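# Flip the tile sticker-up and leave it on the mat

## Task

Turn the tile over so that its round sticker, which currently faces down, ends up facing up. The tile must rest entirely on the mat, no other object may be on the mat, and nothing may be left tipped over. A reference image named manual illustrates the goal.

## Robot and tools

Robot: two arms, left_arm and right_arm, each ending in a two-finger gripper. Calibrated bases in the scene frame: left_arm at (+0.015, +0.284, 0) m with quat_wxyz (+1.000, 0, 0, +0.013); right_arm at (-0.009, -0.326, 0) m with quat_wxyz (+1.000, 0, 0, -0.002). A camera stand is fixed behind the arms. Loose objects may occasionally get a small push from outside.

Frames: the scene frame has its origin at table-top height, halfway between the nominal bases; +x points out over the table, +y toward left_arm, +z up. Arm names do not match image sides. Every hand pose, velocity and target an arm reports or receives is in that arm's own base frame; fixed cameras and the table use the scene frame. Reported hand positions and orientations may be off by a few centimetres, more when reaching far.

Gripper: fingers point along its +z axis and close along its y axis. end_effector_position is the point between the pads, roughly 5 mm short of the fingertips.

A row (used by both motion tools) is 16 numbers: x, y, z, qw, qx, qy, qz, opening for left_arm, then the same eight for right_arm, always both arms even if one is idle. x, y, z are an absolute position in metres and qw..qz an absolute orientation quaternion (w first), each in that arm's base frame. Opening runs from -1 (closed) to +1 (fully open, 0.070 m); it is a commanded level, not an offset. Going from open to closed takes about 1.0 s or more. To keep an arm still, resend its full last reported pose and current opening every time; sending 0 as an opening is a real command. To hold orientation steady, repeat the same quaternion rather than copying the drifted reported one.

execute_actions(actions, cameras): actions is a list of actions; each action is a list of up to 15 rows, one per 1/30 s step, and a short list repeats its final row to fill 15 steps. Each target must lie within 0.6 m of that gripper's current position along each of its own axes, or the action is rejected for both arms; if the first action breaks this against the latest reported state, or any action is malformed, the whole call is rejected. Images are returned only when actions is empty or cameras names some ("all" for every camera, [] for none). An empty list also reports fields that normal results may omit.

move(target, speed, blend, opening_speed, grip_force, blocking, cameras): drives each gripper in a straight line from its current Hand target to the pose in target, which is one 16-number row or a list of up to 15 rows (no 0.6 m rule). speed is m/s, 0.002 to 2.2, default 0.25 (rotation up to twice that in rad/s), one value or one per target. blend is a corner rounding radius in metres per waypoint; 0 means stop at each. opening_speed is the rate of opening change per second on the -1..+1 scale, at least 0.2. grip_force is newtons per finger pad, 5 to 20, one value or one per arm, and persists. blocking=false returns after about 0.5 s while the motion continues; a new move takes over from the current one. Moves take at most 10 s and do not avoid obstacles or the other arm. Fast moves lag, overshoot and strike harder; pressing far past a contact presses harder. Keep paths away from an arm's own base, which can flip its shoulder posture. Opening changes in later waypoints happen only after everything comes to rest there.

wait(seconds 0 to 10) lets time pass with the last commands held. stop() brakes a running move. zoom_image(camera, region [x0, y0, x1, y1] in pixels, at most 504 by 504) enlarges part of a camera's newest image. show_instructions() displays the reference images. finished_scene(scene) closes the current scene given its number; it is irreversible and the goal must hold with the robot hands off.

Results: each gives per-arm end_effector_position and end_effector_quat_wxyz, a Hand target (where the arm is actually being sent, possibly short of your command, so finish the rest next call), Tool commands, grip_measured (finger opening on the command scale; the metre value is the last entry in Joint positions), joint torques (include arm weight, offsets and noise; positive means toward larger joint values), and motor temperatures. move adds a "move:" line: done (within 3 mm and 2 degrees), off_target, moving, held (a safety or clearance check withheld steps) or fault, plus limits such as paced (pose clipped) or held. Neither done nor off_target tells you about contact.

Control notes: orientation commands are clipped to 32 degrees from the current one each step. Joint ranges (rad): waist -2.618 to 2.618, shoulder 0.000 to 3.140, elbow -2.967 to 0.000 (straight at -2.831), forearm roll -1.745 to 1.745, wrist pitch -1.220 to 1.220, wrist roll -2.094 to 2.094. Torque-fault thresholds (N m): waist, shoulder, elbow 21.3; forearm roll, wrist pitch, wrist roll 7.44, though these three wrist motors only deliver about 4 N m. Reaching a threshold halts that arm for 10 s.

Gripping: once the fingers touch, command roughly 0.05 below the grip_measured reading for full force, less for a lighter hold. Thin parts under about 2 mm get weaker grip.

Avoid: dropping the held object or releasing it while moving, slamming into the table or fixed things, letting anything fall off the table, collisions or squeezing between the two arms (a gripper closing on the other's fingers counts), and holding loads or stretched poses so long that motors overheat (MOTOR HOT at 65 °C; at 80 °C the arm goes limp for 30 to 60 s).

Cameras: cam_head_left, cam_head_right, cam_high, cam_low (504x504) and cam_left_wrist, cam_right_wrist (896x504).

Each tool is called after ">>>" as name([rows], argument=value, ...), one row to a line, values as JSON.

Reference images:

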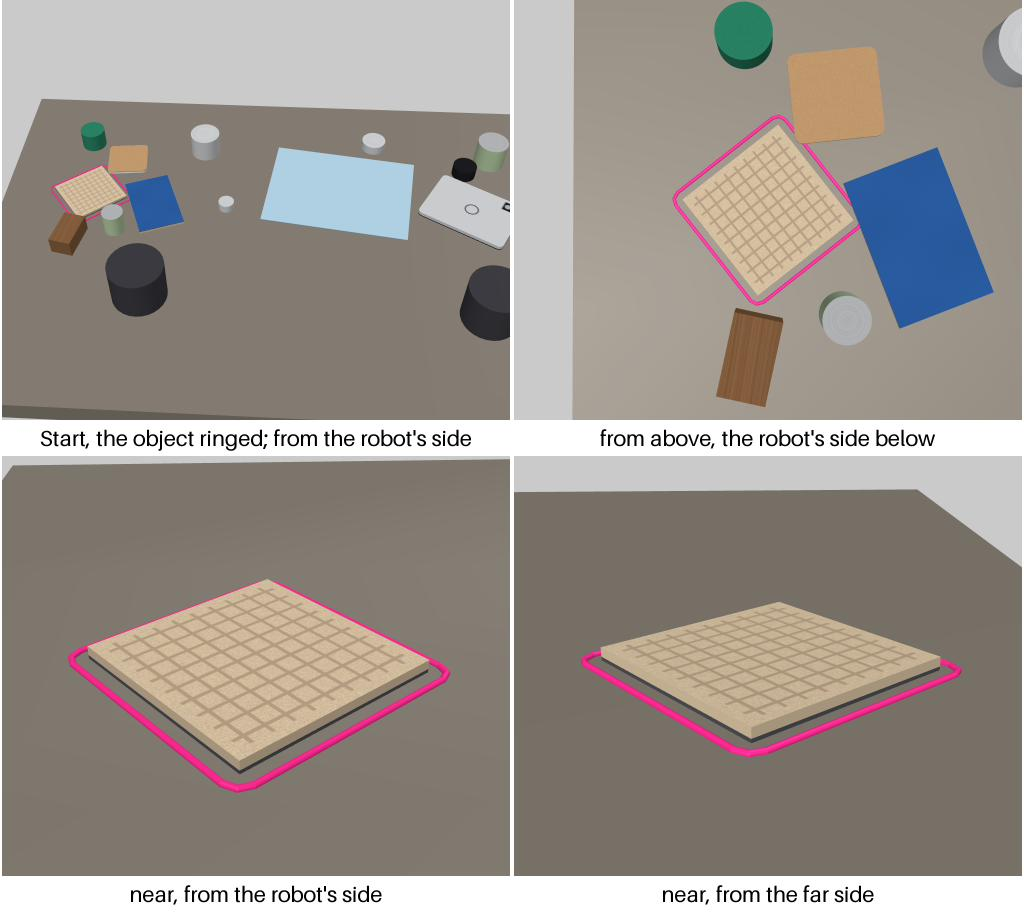

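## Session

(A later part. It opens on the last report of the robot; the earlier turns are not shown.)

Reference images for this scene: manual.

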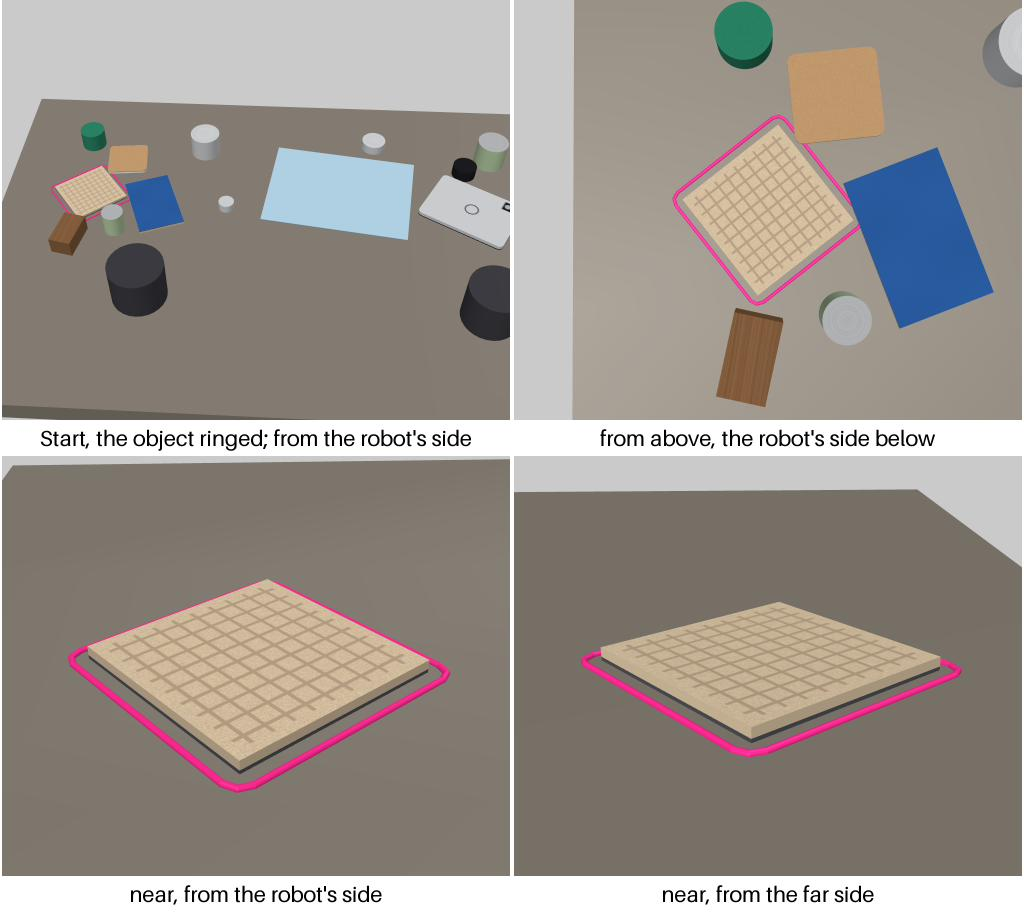

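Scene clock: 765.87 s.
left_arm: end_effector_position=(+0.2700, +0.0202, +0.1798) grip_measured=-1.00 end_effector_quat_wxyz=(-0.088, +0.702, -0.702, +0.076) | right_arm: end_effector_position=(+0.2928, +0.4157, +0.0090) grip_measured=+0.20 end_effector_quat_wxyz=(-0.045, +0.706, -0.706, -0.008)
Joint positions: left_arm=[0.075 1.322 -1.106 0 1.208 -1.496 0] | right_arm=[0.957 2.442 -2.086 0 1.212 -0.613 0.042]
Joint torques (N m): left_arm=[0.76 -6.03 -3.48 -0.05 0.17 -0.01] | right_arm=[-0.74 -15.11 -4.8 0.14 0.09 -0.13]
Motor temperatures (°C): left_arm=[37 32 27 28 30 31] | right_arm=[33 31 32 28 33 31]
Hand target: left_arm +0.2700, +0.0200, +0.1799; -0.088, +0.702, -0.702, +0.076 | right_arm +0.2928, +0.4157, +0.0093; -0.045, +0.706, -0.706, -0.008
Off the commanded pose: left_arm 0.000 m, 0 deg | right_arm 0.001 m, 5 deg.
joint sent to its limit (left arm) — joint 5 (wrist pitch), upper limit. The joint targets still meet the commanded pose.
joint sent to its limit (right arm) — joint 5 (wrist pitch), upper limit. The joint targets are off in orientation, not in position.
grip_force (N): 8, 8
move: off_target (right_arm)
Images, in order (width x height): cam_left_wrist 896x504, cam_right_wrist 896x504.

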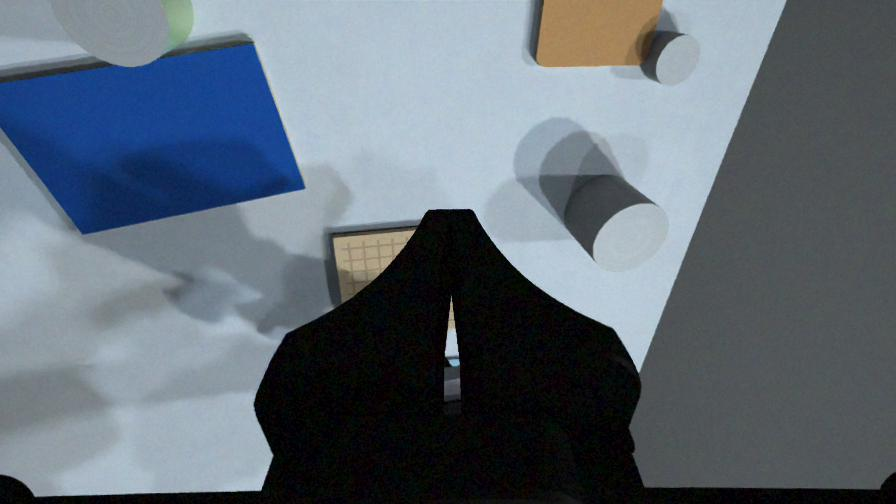

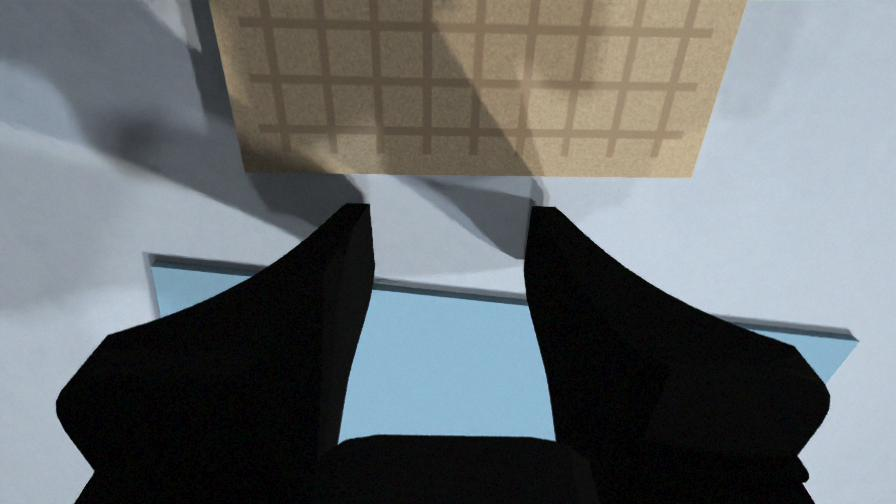

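>>> move([
  [0.25, 0.0, 0.12, -0.0923, -0.701, 0.701, -0.0923, -1, 0.28, 0.405, 0.025, 0.0923, -0.701, 0.701, 0.0923, -1],
  [0.243, -0.025, 0.04, -0.0923, -0.701, 0.701, -0.0923, -1, 0.267, 0.412, 0.02, 0.0923, -0.701, 0.701, 0.0923, -1],
  [0.243, -0.033, 0.0085, -0.0923, -0.701, 0.701, -0.0923, -1, 0.267, 0.416, 0.0085, 0.0923, -0.701, 0.701, 0.0923, -1],
], cameras=["cam_right_wrist","cam_left_wrist","cam_low","cam_head_right"], speed=[0.2,0.15,0.06], blend=[0.01,0.005,0])

Scene clock: 792.63 s.
left_arm: end_effector_position=(+0.2427, -0.0331, +0.0081) grip_measured=-1.00 end_effector_quat_wxyz=(+0.093, +0.701, -0.701, +0.092) | right_arm: end_effector_position=(+0.2674, +0.4161, +0.0092) grip_measured=-0.98 end_effector_quat_wxyz=(-0.093, +0.701, -0.701, -0.092)
Joint positions: left_arm=[0.1 1.67 -0.71 -0.382 0.764 -1.185 0] | right_arm=[0.93 2.274 -1.733 0.196 0.913 -0.745 0.001]
Joint torques (N m): left_arm=[0.31 -7.76 -3.07 -0.07 0.31 -0.11] | right_arm=[-0.12 -11.33 -4.73 0.37 -0.16 -0.05]
Hand target: left_arm +0.2430, -0.0330, +0.0085; +0.092, +0.701, -0.701, +0.092 | right_arm +0.2670, +0.4160, +0.0085; -0.092, +0.701, -0.701, -0.092
Off the commanded pose: left_arm 0.001 m, 0 deg | right_arm 0.001 m, 0 deg.
grip_force (N): 8, 8
move: done
Images, in order (width x height): cam_head_right 504x504, cam_low 504x504, cam_left_wrist 896x504, cam_right_wrist 896x504.

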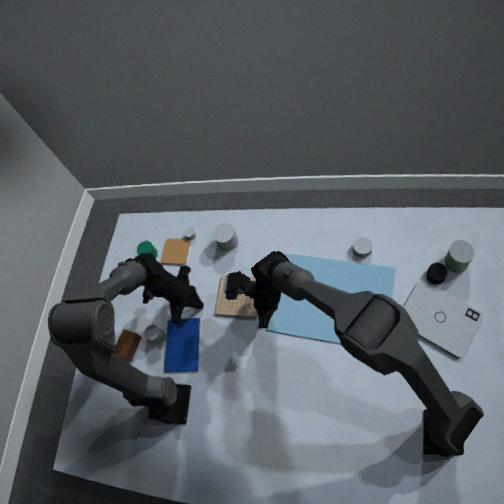

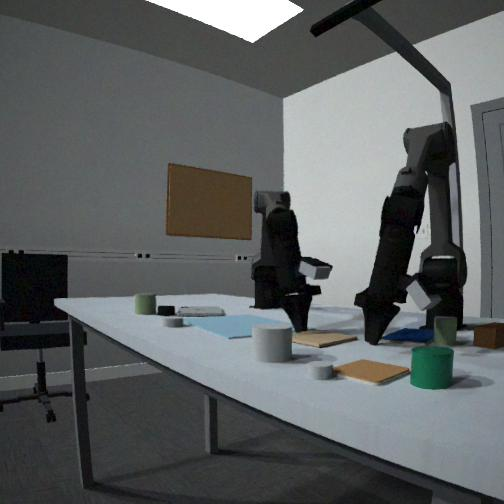

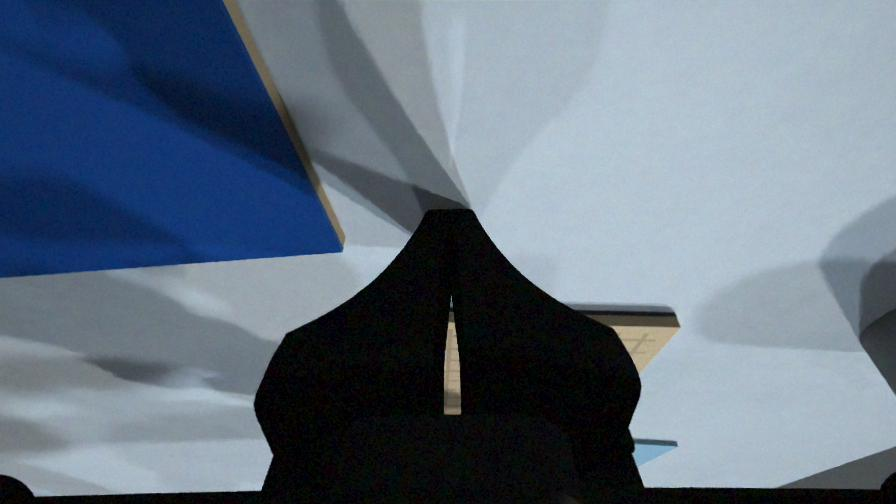

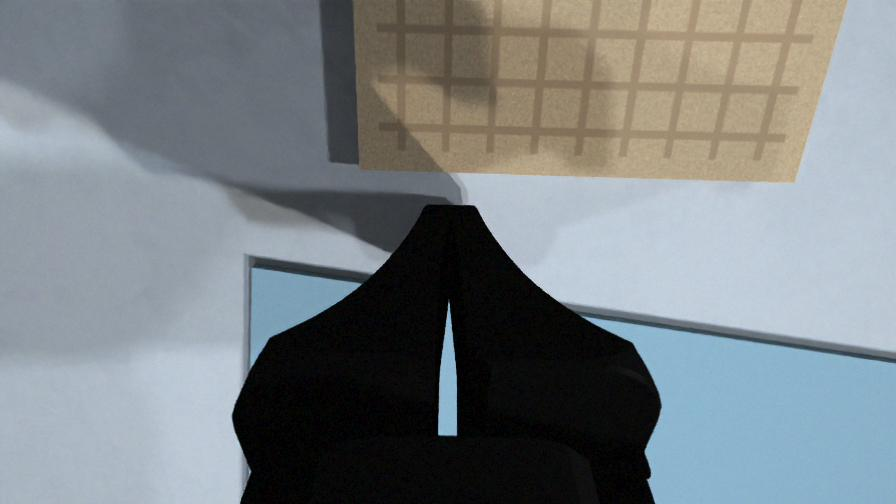

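>>> move([
  [0.239, -0.053, 0.0082, -0.0923, -0.701, 0.701, -0.0923, -1, 0.267, 0.4215, 0.0085, 0.0923, -0.701, 0.701, 0.0923, -1],
  [0.239, -0.063, 0.0082, -0.0923, -0.701, 0.701, -0.0923, -1, 0.267, 0.4235, 0.0085, 0.0923, -0.701, 0.701, 0.0923, -1],
], cameras=["cam_right_wrist","cam_left_wrist"], speed=[0.05,0.02])

Scene clock: 802.80 s.
left_arm: end_effector_position=(+0.2390, -0.0631, +0.0083) grip_measured=-1.00 end_effector_quat_wxyz=(+0.092, +0.701, -0.701, +0.092) | right_arm: end_effector_position=(+0.2669, +0.4235, +0.0084) grip_measured=-0.98 end_effector_quat_wxyz=(-0.092, +0.701, -0.701, -0.093)
Joint positions: left_arm=[-0.024 1.654 -0.69 -0.4 0.728 -1.29 0] | right_arm=[0.941 2.298 -1.775 0.192 0.932 -0.729 0.001]
Joint torques (N m): left_arm=[0.58 -7.06 -2.86 -0.2 0.13 -0.13] | right_arm=[0.75 -4.38 -1.99 0.38 -0.12 0.11]
Hand target: left_arm +0.2390, -0.0630, +0.0082; +0.092, +0.701, -0.701, +0.092 | right_arm +0.2670, +0.4235, +0.0085; -0.092, +0.701, -0.701, -0.092
Off the commanded pose: left_arm 0.000 m, 0 deg | right_arm 0.000 m, 0 deg.
grip_force (N): 8, 8
move: done
Images, in order (width x height): cam_left_wrist 896x504, cam_right_wrist 896x504.

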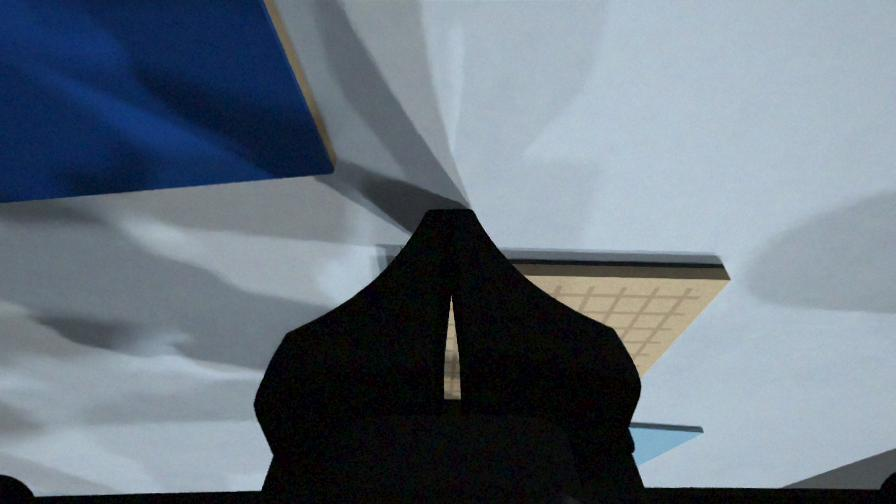

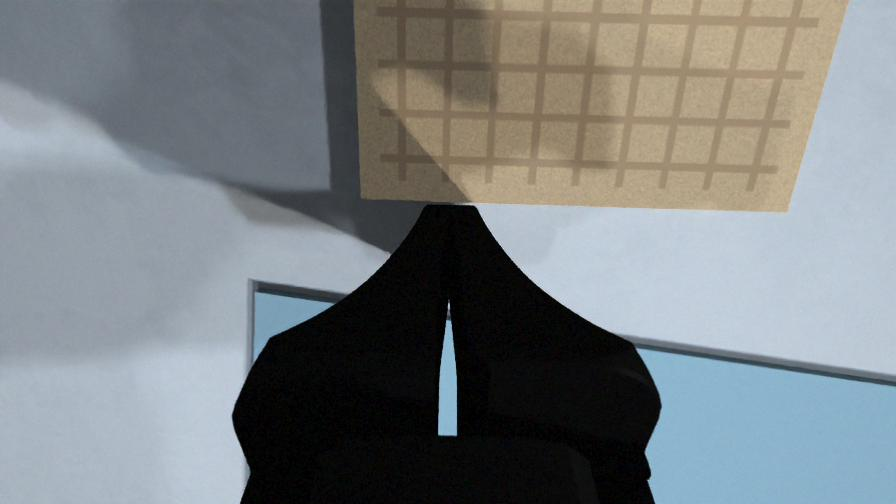

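>>> move([
  [0.239, -0.078, 0.0082, -0.0923, -0.701, 0.701, -0.0923, -1, 0.267, 0.4235, 0.0100, 0.0923, -0.701, 0.701, 0.0923, -1],
], cameras=["cam_left_wrist"], speed=[0.03])

Scene clock: 821.63 s.
left_arm: end_effector_position=(+0.2402, -0.0769, +0.0093) grip_measured=-1.00 end_effector_quat_wxyz=(+0.090, +0.701, -0.702, +0.093) | right_arm: end_effector_position=(+0.2667, +0.4227, +0.0086) grip_measured=-0.98 end_effector_quat_wxyz=(-0.090, +0.702, -0.701, -0.092)
Joint positions: left_arm=[-0.083 1.653 -0.695 -0.401 0.713 -1.346 0] | right_arm=[0.941 2.298 -1.777 0.189 0.938 -0.728 0.001]
Joint torques (N m): left_arm=[-4.09 0.98 0.42 -2.6 -0.02 -0.11] | right_arm=[1.05 -8.47 -3.24 0.92 -0.1 0.13]
Hand target: left_arm +0.2390, -0.0780, +0.0082; +0.092, +0.701, -0.701, +0.092 | right_arm +0.2670, +0.4235, +0.0100; -0.092, +0.701, -0.701, -0.092
Off the commanded pose: left_arm 0.002 m, 0 deg | right_arm 0.002 m, 0 deg.
grip_force (N): 8, 8
move: done
Images, in order (width x height): cam_left_wrist 896x504.

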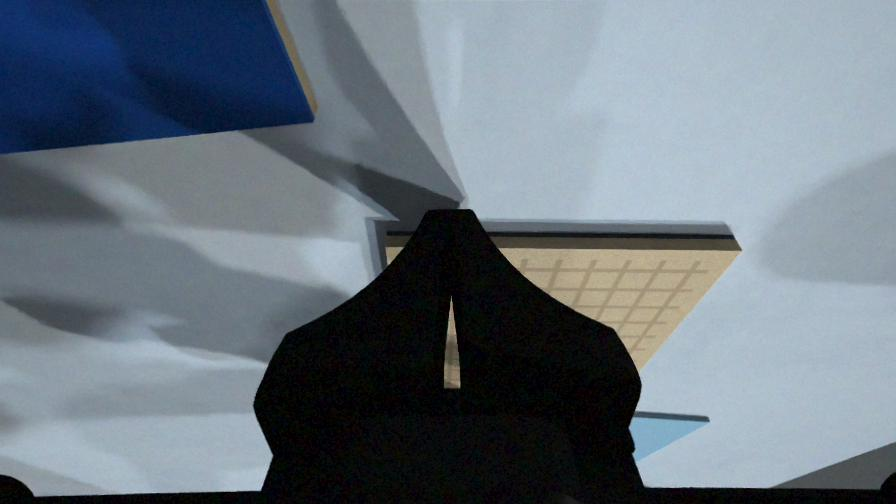

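>>> move([
  [0.239, -0.069, 0.0095, -0.0923, -0.701, 0.701, -0.0923, -1, 0.267, 0.4215, 0.0100, 0.0923, -0.701, 0.701, 0.0923, -1],
  [0.239, -0.069, 0.0068, -0.0308, -0.7064, 0.7064, -0.0308, -1, 0.267, 0.4225, 0.0095, 0.0923, -0.701, 0.701, 0.0923, -1],
], cameras=["cam_left_wrist", "cam_right_wrist", "cam_low"], speed=[0.03,0.06])

Scene clock: 844.40 s.
left_arm: end_effector_position=(+0.2381, -0.0694, +0.0092) grip_measured=-1.00 end_effector_quat_wxyz=(+0.032, +0.706, -0.706, +0.031) | right_arm: end_effector_position=(+0.2668, +0.4227, +0.0097) grip_measured=-0.98 end_effector_quat_wxyz=(-0.092, +0.701, -0.701, -0.093)
Joint positions: left_arm=[-0.206 1.645 -0.719 -0.132 0.719 -1.678 0] | right_arm=[0.94 2.293 -1.772 0.192 0.932 -0.731 0.001]
Joint torques (N m): left_arm=[2.35 11.36 2.7 1.95 -5.44 -0.13] | right_arm=[-0.18 -12.72 -5.66 0.22 0.02 0.14]
Motor temperatures (°C): left_arm=[37 33 27 32 32 30] | right_arm=[33 35 33 36 47 31]
Hand target: left_arm +0.2390, -0.0690, +0.0068; +0.031, +0.706, -0.706, +0.031 | right_arm +0.2670, +0.4225, +0.0095; -0.092, +0.701, -0.701, -0.092
Off the commanded pose: left_arm 0.003 m, 0 deg | right_arm 0.000 m, 0 deg.
grip_force (N): 8, 8
move: done
Images, in order (width x height): cam_low 504x504, cam_left_wrist 896x504, cam_right_wrist 896x504.

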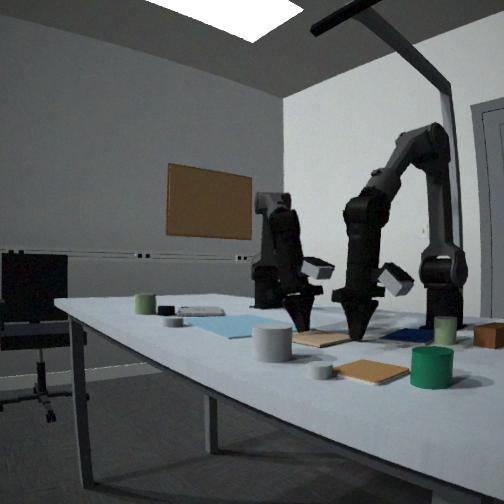

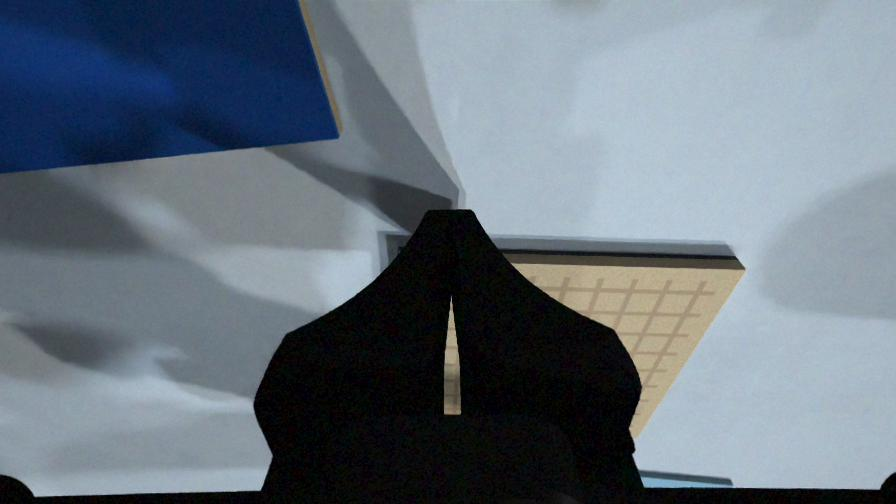

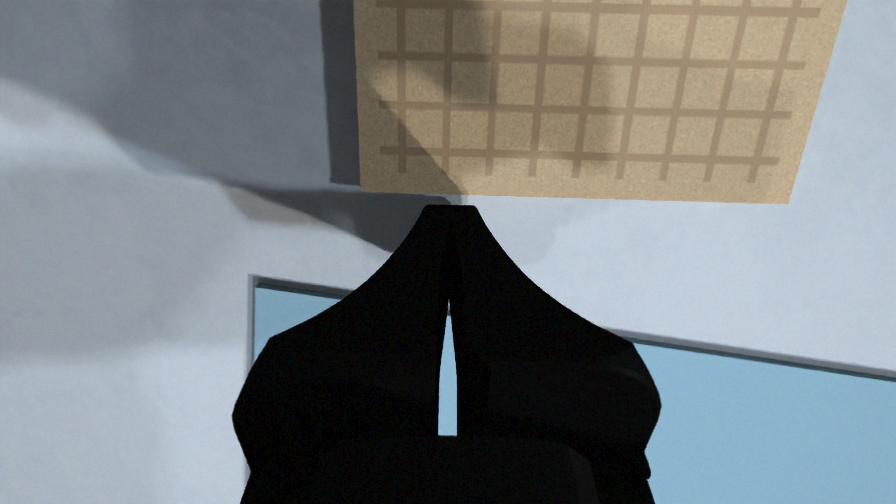

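>>> move([
  [0.239, -0.069, 0.0102, -0.0308, -0.7064, 0.7064, -0.0308, -1, 0.267, 0.4225, 0.0095, 0.0923, -0.701, 0.701, 0.0923, -1],
  [0.239, -0.0775, 0.0102, -0.0308, -0.7064, 0.7064, -0.0308, -1, 0.267, 0.4225, 0.0095, 0.0923, -0.701, 0.701, 0.0923, -1],
], cameras=["cam_left_wrist", "cam_right_wrist"], speed=[0.03,0.03])

Scene clock: 853.53 s.
left_arm: end_effector_position=(+0.2386, -0.0750, +0.0102) grip_measured=-1.00 end_effector_quat_wxyz=(+0.029, +0.706, -0.708, +0.028) | right_arm: end_effector_position=(+0.2683, +0.4197, +0.0094) grip_measured=-0.98 end_effector_quat_wxyz=(-0.090, +0.702, -0.701, -0.089)
Joint positions: left_arm=[-0.235 1.648 -0.73 -0.118 0.726 -1.715 0] | right_arm=[0.936 2.292 -1.771 0.186 0.938 -0.731 0.001]
Joint torques (N m): left_arm=[-5.47 -5.22 -5.46 -4.42 -2.09 -0.07] | right_arm=[3.35 -11.27 -7.62 2.29 -2.3 0.1]
Motor temperatures (°C): left_arm=[38 34 27 38 39 30] | right_arm=[33 35 33 34 43 31]
Hand target: left_arm +0.2390, -0.0775, +0.0102; +0.031, +0.706, -0.706, +0.031 | right_arm +0.2670, +0.4225, +0.0095; -0.092, +0.701, -0.701, -0.092
Off the commanded pose: left_arm 0.003 m, 0 deg | right_arm 0.003 m, 0 deg.
grip_force (N): 8, 8
move: done
Images, in order (width x height): cam_left_wrist 896x504, cam_right_wrist 896x504.

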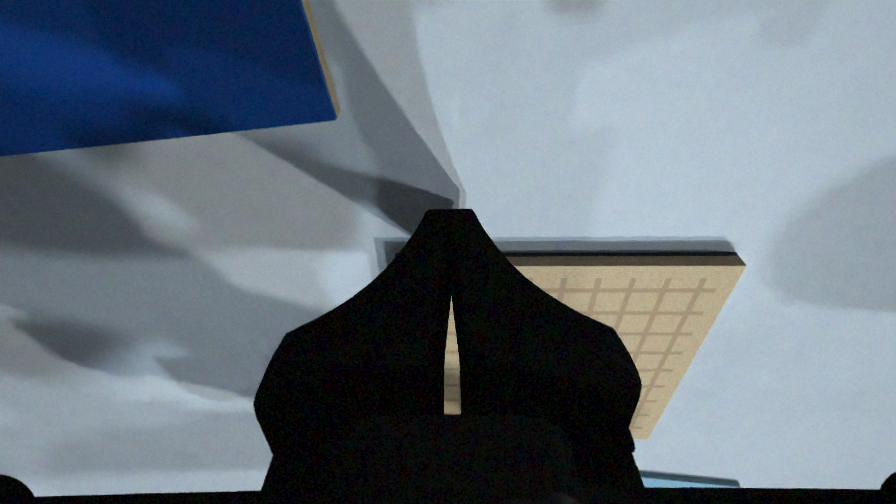

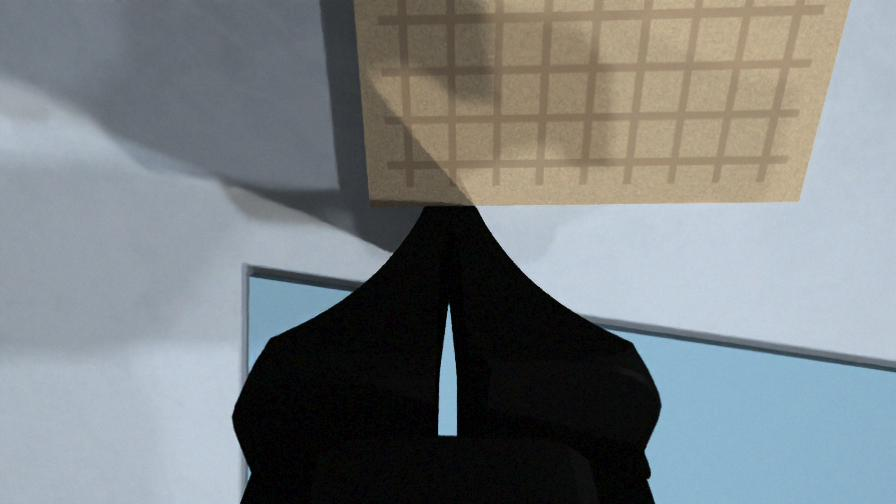

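>>> move([
  [0.239, -0.0770, 0.0102, -0.0308, -0.7064, 0.7064, -0.0308, -1, 0.267, 0.4220, 0.0095, 0.0923, -0.701, 0.701, 0.0923, -1],
  [0.240, -0.0770, 0.0242, -0.0308, -0.7064, 0.7064, -0.0308, -1, 0.268, 0.4220, 0.0235, 0.0923, -0.701, 0.701, 0.0923, -1],
], cameras=["cam_left_wrist", "cam_right_wrist", "cam_low"], speed=[0.03,0.03])

Scene clock: 862.90 s.
left_arm: end_effector_position=(+0.2400, -0.0773, +0.0242) grip_measured=-1.00 end_effector_quat_wxyz=(+0.031, +0.706, -0.707, +0.031) | right_arm: end_effector_position=(+0.2675, +0.4225, +0.0233) grip_measured=-0.98 end_effector_quat_wxyz=(-0.092, +0.701, -0.701, -0.093)
Joint positions: left_arm=[-0.237 1.615 -0.761 -0.12 0.787 -1.722 0] | right_arm=[0.938 2.276 -1.798 0.187 0.975 -0.723 0.001]
Joint torques (N m): left_arm=[0.73 -7.15 -2.79 0.13 -0.01 -0.23] | right_arm=[-0.83 -14.1 -4.31 0.24 0.02 0.09]
Motor temperatures (°C): left_arm=[38 33 26 43 37 30] | right_arm=[35 34 33 42 48 31]
Hand target: left_arm +0.2400, -0.0770, +0.0242; +0.031, +0.706, -0.706, +0.031 | right_arm +0.2680, +0.4220, +0.0235; -0.092, +0.701, -0.701, -0.092
Off the commanded pose: left_arm 0.000 m, 0 deg | right_arm 0.001 m, 0 deg.
grip_force (N): 8, 8
move: done
Images, in order (width x height): cam_low 504x504, cam_left_wrist 896x504, cam_right_wrist 896x504.

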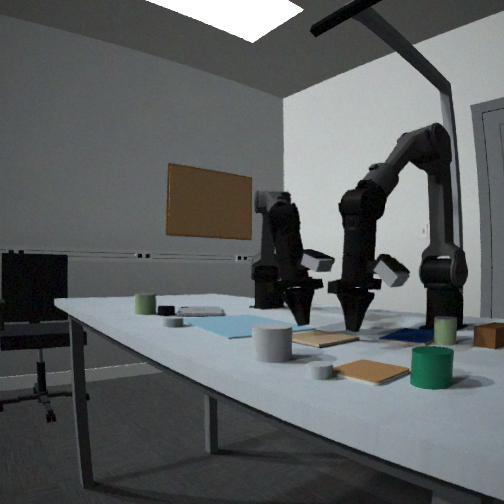

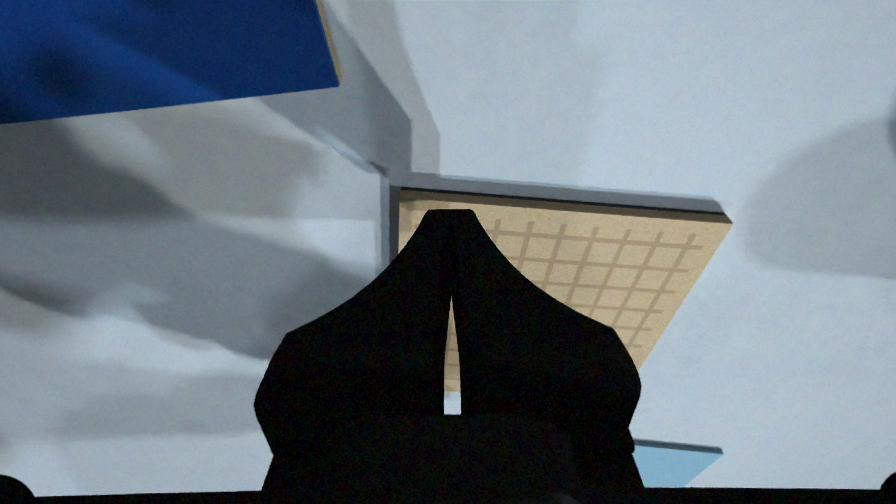

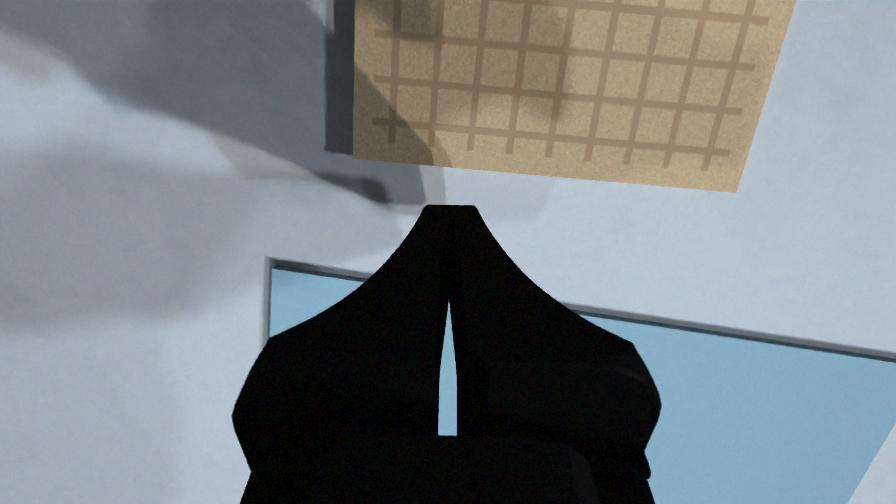

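>>> move([
  [0.2495, -0.0680, 0.0242, -0.0308, -0.7064, 0.7064, -0.0308, -1, 0.268, 0.4150, 0.0235, 0.0923, -0.701, 0.701, 0.0923, -1],
  [0.2495, -0.0680, 0.0102, -0.0308, -0.7064, 0.7064, -0.0308, -1, 0.268, 0.4150, 0.0098, 0.0923, -0.701, 0.701, 0.0923, -1],
  [0.2495, -0.0740, 0.0102, -0.0308, -0.7064, 0.7064, -0.0308, -1, 0.268, 0.4190, 0.0098, 0.0923, -0.701, 0.701, 0.0923, -1],
], cameras=["cam_left_wrist", "cam_right_wrist"], speed=[0.05,0.05,0.03])

Scene clock: 932.33 s.
left_arm: end_effector_position=(+0.2499, -0.0737, +0.0110) grip_measured=-1.00 end_effector_quat_wxyz=(+0.030, +0.706, -0.707, +0.032) | right_arm: end_effector_position=(+0.2684, +0.4190, +0.0100) grip_measured=-0.98 end_effector_quat_wxyz=(-0.093, +0.701, -0.701, -0.093)
Joint positions: left_arm=[-0.215 1.675 -0.77 -0.125 0.736 -1.693 0] | right_arm=[0.932 2.284 -1.756 0.195 0.926 -0.739 0.001]
Joint torques (N m): left_arm=[-1.27 -1.76 -1.29 -1.04 -0.43 -0.14] | right_arm=[-0.2 -12.68 -5.02 0.23 0.04 0.1]
Motor temperatures (°C): left_arm=[36 32 26 30 31 30] | right_arm=[33 36 32 29 33 31]
Hand target: left_arm +0.2495, -0.0740, +0.0102; +0.031, +0.706, -0.706, +0.031 | right_arm +0.2680, +0.4190, +0.0098; -0.092, +0.701, -0.701, -0.092
Off the commanded pose: left_arm 0.001 m, 0 deg | right_arm 0.000 m, 0 deg.
grip_force (N): 8, 8
move: done
Images, in order (width x height): cam_left_wrist 896x504, cam_right_wrist 896x504.

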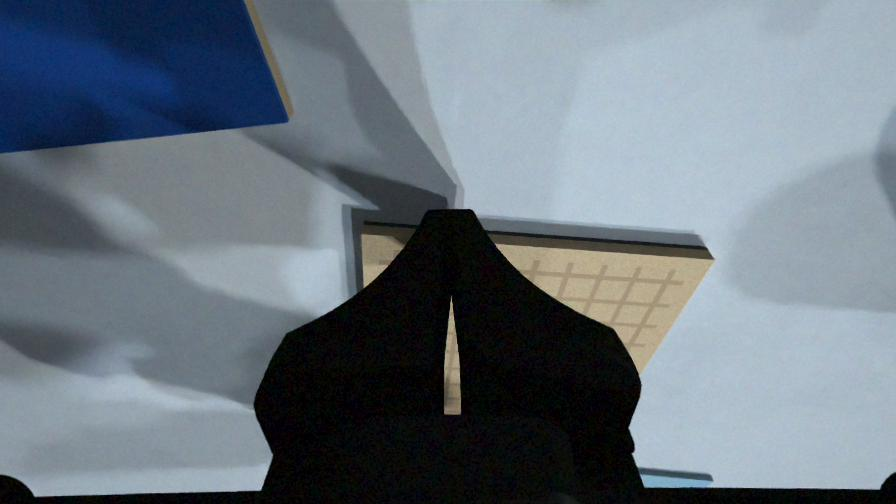

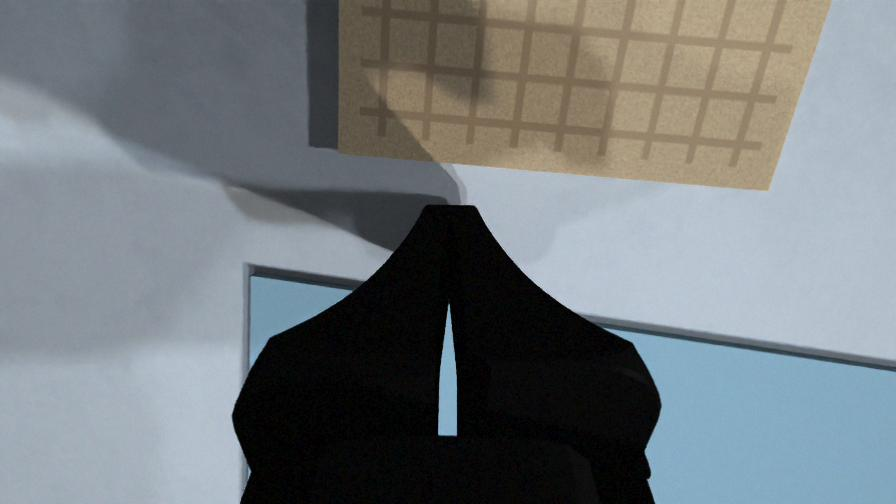

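>>> move([
  [0.2495, -0.0700, 0.0125, -0.0308, -0.7064, 0.7064, -0.0308, -1, 0.268, 0.4210, 0.0098, 0.0923, -0.701, 0.701, 0.0923, -1],
], cameras=[], speed=[0.03])

>>> move([
  [0.2495, -0.0700, 0.0110, -0.0308, -0.7064, 0.7064, -0.0308, -1, 0.268, 0.4230, 0.0098, 0.0923, -0.701, 0.701, 0.0923, -1],
], cameras=[], speed=[0.03])

>>> move([
  [0.2495, -0.0700, 0.0100, -0.0308, -0.7064, 0.7064, -0.0308, -1, 0.268, 0.4250, 0.0098, 0.0923, -0.701, 0.701, 0.0923, -1],
], cameras=["cam_right_wrist"], speed=[0.03])

Scene clock: 950.03 s.
left_arm: end_effector_position=(+0.2492, -0.0697, +0.0122) grip_measured=-1.00 end_effector_quat_wxyz=(+0.031, +0.706, -0.707, +0.030) | right_arm: end_effector_position=(+0.2682, +0.4207, +0.0097) grip_measured=-0.98 end_effector_quat_wxyz=(-0.092, +0.701, -0.701, -0.092)
Joint positions: left_arm=[-0.2 1.67 -0.77 -0.125 0.746 -1.679 0] | right_arm=[0.935 2.29 -1.767 0.193 0.931 -0.735 0.001]
Joint torques (N m): left_arm=[0.47 -8 -3.35 -0.15 0 -0.05] | right_arm=[-0.37 -12.7 -5.39 0.24 -0.01 0.1]
Motor temperatures (°C): left_arm=[37 32 26 35 31 30] | right_arm=[32 36 32 28 33 31]
Hand target: left_arm +0.2495, -0.0700, +0.0125; +0.031, +0.706, -0.706, +0.031 | right_arm +0.2680, +0.4210, +0.0098; -0.092, +0.701, -0.701, -0.092
Off the commanded pose: left_arm 0.000 m, 0 deg | right_arm 0.000 m, 0 deg.
grip_force (N): 8, 8
move: done
No camera images: "cameras" was empty.

Scene clock: 950.73 s.
left_arm: end_effector_position=(+0.2497, -0.0700, +0.0112) grip_measured=-1.00 end_effector_quat_wxyz=(+0.031, +0.706, -0.706, +0.031) | right_arm: end_effector_position=(+0.2681, +0.4229, +0.0099) grip_measured=-0.98 end_effector_quat_wxyz=(-0.092, +0.701, -0.701, -0.093)
Joint positions: left_arm=[-0.2 1.673 -0.768 -0.127 0.739 -1.678 0] | right_arm=[0.938 2.296 -1.779 0.192 0.936 -0.73 0.001]
Joint torques (N m): left_arm=[-0.07 -6.65 -2.21 -0.15 0.04 -0.02] | right_arm=[-0.18 -12.7 -5.54 0.23 0.03 0.13]
Hand target: left_arm +0.2495, -0.0700, +0.0110; +0.031, +0.706, -0.706, +0.031 | right_arm +0.2680, +0.4230, +0.0098; -0.092, +0.701, -0.701, -0.092
Off the commanded pose: left_arm 0.000 m, 0 deg | right_arm 0.000 m, 0 deg.
grip_force (N): 8, 8
move: done
No camera images: "cameras" was empty.

Scene clock: 951.43 s.
left_arm: end_effector_position=(+0.2498, -0.0701, +0.0108) grip_measured=-1.00 end_effector_quat_wxyz=(+0.030, +0.706, -0.706, +0.032) | right_arm: end_effector_position=(+0.2681, +0.4250, +0.0100) grip_measured=-0.98 end_effector_quat_wxyz=(-0.093, +0.701, -0.701, -0.092)
Joint positions: left_arm=[-0.2 1.674 -0.767 -0.127 0.736 -1.677 0] | right_arm=[0.941 2.302 -1.791 0.19 0.941 -0.726 0.001]
Joint torques (N m): left_arm=[-0.17 -2.58 -1.37 -0.22 -1.69 -0.03] | right_arm=[-0.18 -12.82 -5.44 0.22 0.02 0.13]
Hand target: left_arm +0.2495, -0.0700, +0.0100; +0.031, +0.706, -0.706, +0.031 | right_arm +0.2680, +0.4250, +0.0098; -0.092, +0.701, -0.701, -0.092
Off the commanded pose: left_arm 0.001 m, 0 deg | right_arm 0.000 m, 0 deg.
grip_force (N): 8, 8
move: done
Images, in order (width x height): cam_right_wrist 896x504.

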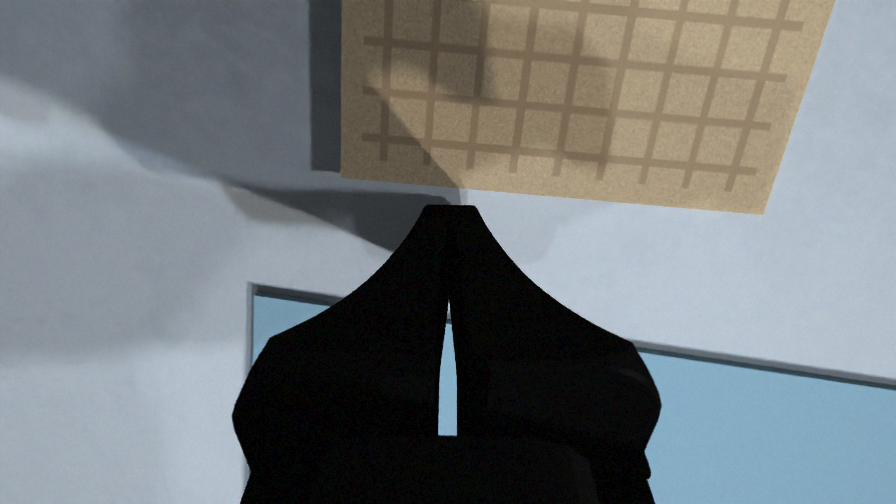

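>>> move([
  [0.2495, -0.0700, 0.0120, -0.0308, -0.7064, 0.7064, -0.0308, -1, 0.268, 0.4280, 0.0098, 0.0923, -0.701, 0.701, 0.0923, -1],
  [0.2495, -0.0770, 0.0120, -0.0308, -0.7064, 0.7064, -0.0308, -1, 0.268, 0.4300, 0.0098, 0.0923, -0.701, 0.701, 0.0923, -1],
], cameras=["cam_left_wrist","cam_right_wrist"], speed=[0.03,0.02])

Scene clock: 960.07 s.
left_arm: end_effector_position=(+0.2496, -0.0772, +0.0116) grip_measured=-1.00 end_effector_quat_wxyz=(+0.031, +0.707, -0.706, +0.031) | right_arm: end_effector_position=(+0.2681, +0.4291, +0.0095) grip_measured=-0.98 end_effector_quat_wxyz=(-0.091, +0.701, -0.701, -0.092)
Joint positions: left_arm=[-0.228 1.676 -0.775 -0.126 0.741 -1.707 0] | right_arm=[0.946 2.318 -1.82 0.185 0.957 -0.716 0.001]
Joint torques (N m): left_arm=[0.14 -6.83 -2.47 -0.3 0.5 -0.1] | right_arm=[0.22 -12.53 -6.28 0.53 -0.58 0.1]
Motor temperatures (°C): left_arm=[37 32 26 33 37 30] | right_arm=[32 36 32 28 33 31]
Hand target: left_arm +0.2495, -0.0770, +0.0120; +0.031, +0.706, -0.706, +0.031 | right_arm +0.2680, +0.4300, +0.0098; -0.092, +0.701, -0.701, -0.092
Off the commanded pose: left_arm 0.000 m, 0 deg | right_arm 0.001 m, 0 deg.
grip_force (N): 8, 8
move: done
Images, in order (width x height): cam_left_wrist 896x504, cam_right_wrist 896x504.

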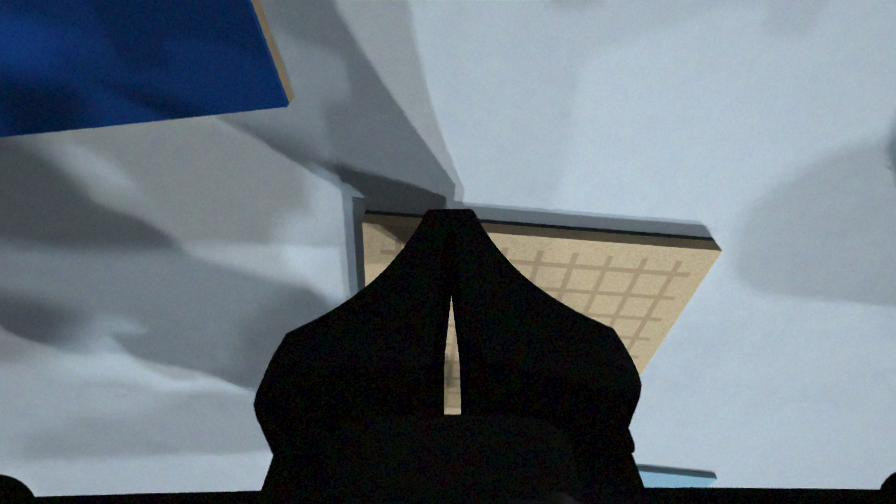

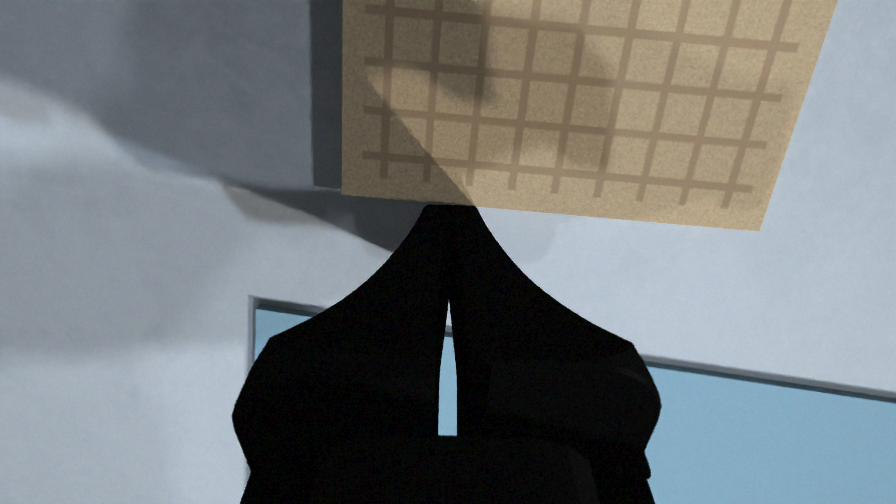

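>>> move([
  [0.2495, -0.0805, 0.0120, -0.0308, -0.7064, 0.7064, -0.0308, -1, 0.268, 0.4310, 0.0098, 0.0923, -0.701, 0.701, 0.0923, -1],
], speed=[0.02])

>>> move([
  [0.2495, -0.0830, 0.0120, -0.0308, -0.7064, 0.7064, -0.0308, -1, 0.268, 0.4310, 0.0098, 0.0923, -0.701, 0.701, 0.0923, -1],
], speed=[0.02], cameras=["cam_left_wrist","cam_right_wrist"])

Scene clock: 966.20 s.
left_arm: end_effector_position=(+0.2495, -0.0806, +0.0122) grip_measured=-1.00 end_effector_quat_wxyz=(+0.031, +0.707, -0.706, +0.031) | right_arm: end_effector_position=(+0.2685, +0.4305, +0.0100) grip_measured=-0.98 end_effector_quat_wxyz=(-0.092, +0.701, -0.701, -0.092)
Joint positions: left_arm=[-0.24 1.676 -0.778 -0.126 0.742 -1.719 0] | right_arm=[0.947 2.321 -1.827 0.185 0.958 -0.714 0.001]
Joint torques (N m): left_arm=[0.16 -6.78 -3.38 -0.02 0.01 -0.21] | right_arm=[0.06 -12.65 -5.71 0.4 -0.25 0.14]
Hand target: left_arm +0.2495, -0.0805, +0.0120; +0.031, +0.706, -0.706, +0.031 | right_arm +0.2680, +0.4310, +0.0098; -0.092, +0.701, -0.701, -0.092
Off the commanded pose: left_arm 0.000 m, 0 deg | right_arm 0.001 m, 0 deg.
grip_force (N): 8, 8
move: done

Scene clock: 966.90 s.
left_arm: end_effector_position=(+0.2496, -0.0830, +0.0123) grip_measured=-1.00 end_effector_quat_wxyz=(+0.031, +0.706, -0.706, +0.031) | right_arm: end_effector_position=(+0.2681, +0.4307, +0.0100) grip_measured=-0.98 end_effector_quat_wxyz=(-0.092, +0.701, -0.701, -0.092)
Joint positions: left_arm=[-0.25 1.678 -0.781 -0.125 0.742 -1.729 0] | right_arm=[0.948 2.321 -1.827 0.185 0.958 -0.714 0.001]
Joint torques (N m): left_arm=[-0.2 -5.88 -2.94 -0.08 -0.08 -0.2] | right_arm=[0.48 -12.49 -5.76 0.68 -0.5 0.14]
Hand target: left_arm +0.2495, -0.0830, +0.0120; +0.031, +0.706, -0.706, +0.031 | right_arm +0.2680, +0.4310, +0.0098; -0.092, +0.701, -0.701, -0.092
Off the commanded pose: left_arm 0.000 m, 0 deg | right_arm 0.000 m, 0 deg.
grip_force (N): 8, 8
move: done
Images, in order (width x height): cam_left_wrist 896x504, cam_right_wrist 896x504.

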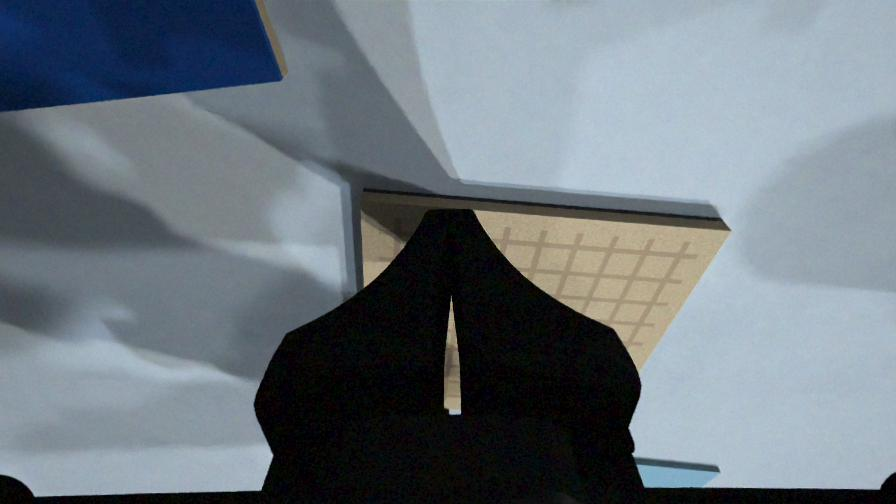

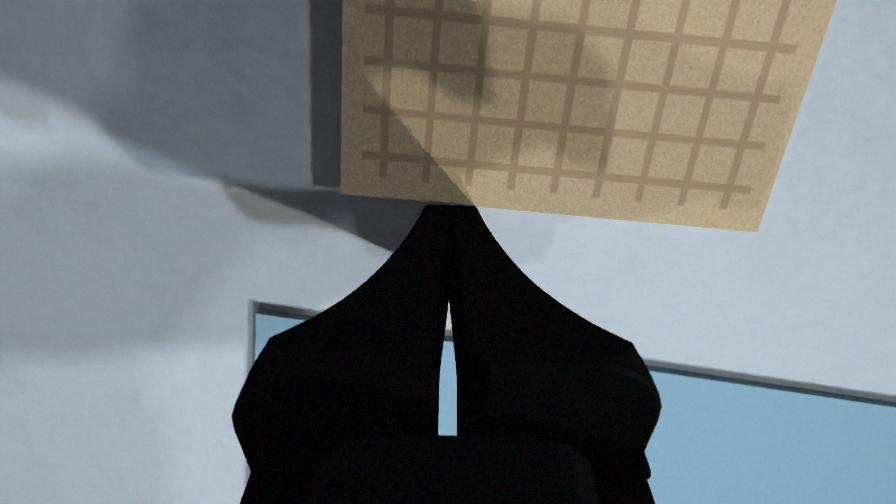

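>>> move([
  [0.2495, -0.0800, 0.0200, -0.0308, -0.7064, 0.7064, -0.0308, -1, 0.268, 0.4295, 0.0098, 0.0923, -0.701, 0.701, 0.0923, -1],
  [0.2480, -0.0480, 0.0180, -0.0308, -0.7064, 0.7064, -0.0308, -1, 0.268, 0.4295, 0.0098, 0.0923, -0.701, 0.701, 0.0923, -1],
  [0.2480, -0.0480, 0.0085, -0.0308, -0.7064, 0.7064, -0.0308, -1, 0.268, 0.4295, 0.0098, 0.0923, -0.701, 0.701, 0.0923, -1],
], speed=[0.06,0.1,0.04], blend=[0.003,0.003,0], cameras=["cam_left_wrist"])

Scene clock: 998.83 s.
left_arm: end_effector_position=(+0.2478, -0.0478, +0.0083) grip_measured=-1.00 end_effector_quat_wxyz=(+0.031, +0.707, -0.706, +0.030) | right_arm: end_effector_position=(+0.2678, +0.4300, +0.0098) grip_measured=-0.98 end_effector_quat_wxyz=(-0.093, +0.701, -0.701, -0.093)
Joint positions: left_arm=[-0.115 1.666 -0.743 -0.129 0.73 -1.59 0] | right_arm=[0.947 2.317 -1.819 0.187 0.953 -0.716 0.001]
Joint torques (N m): left_arm=[-0.04 -7.56 -2.97 -0.12 0.21 -0.03] | right_arm=[-0.98 -14.29 -4.3 0.24 0.04 -0.17]
Motor temperatures (°C): left_arm=[36 32 26 30 32 30] | right_arm=[33 35 32 29 35 30]
Hand target: left_arm +0.2480, -0.0480, +0.0085; +0.031, +0.706, -0.706, +0.031 | right_arm +0.2680, +0.4295, +0.0098; -0.092, +0.701, -0.701, -0.092
Off the commanded pose: left_arm 0.000 m, 0 deg | right_arm 0.001 m, 0 deg.
grip_force (N): 8, 8
move: done
Images, in order (width x height): cam_left_wrist 896x504.

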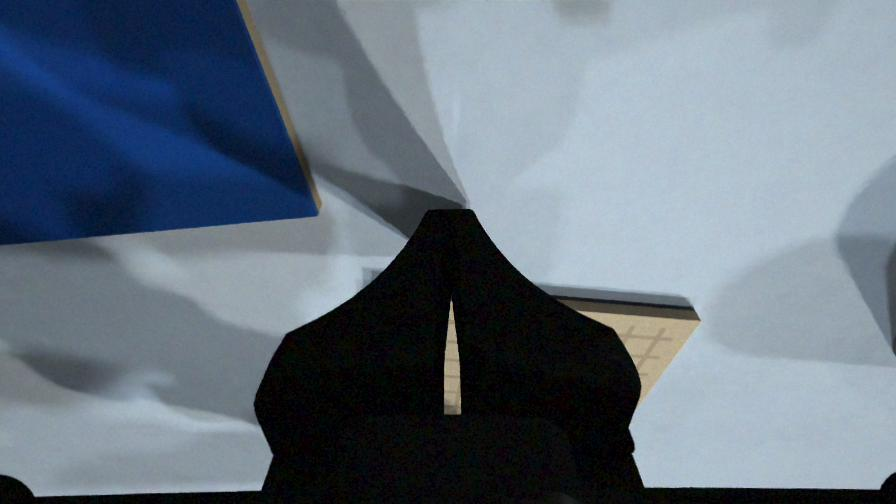

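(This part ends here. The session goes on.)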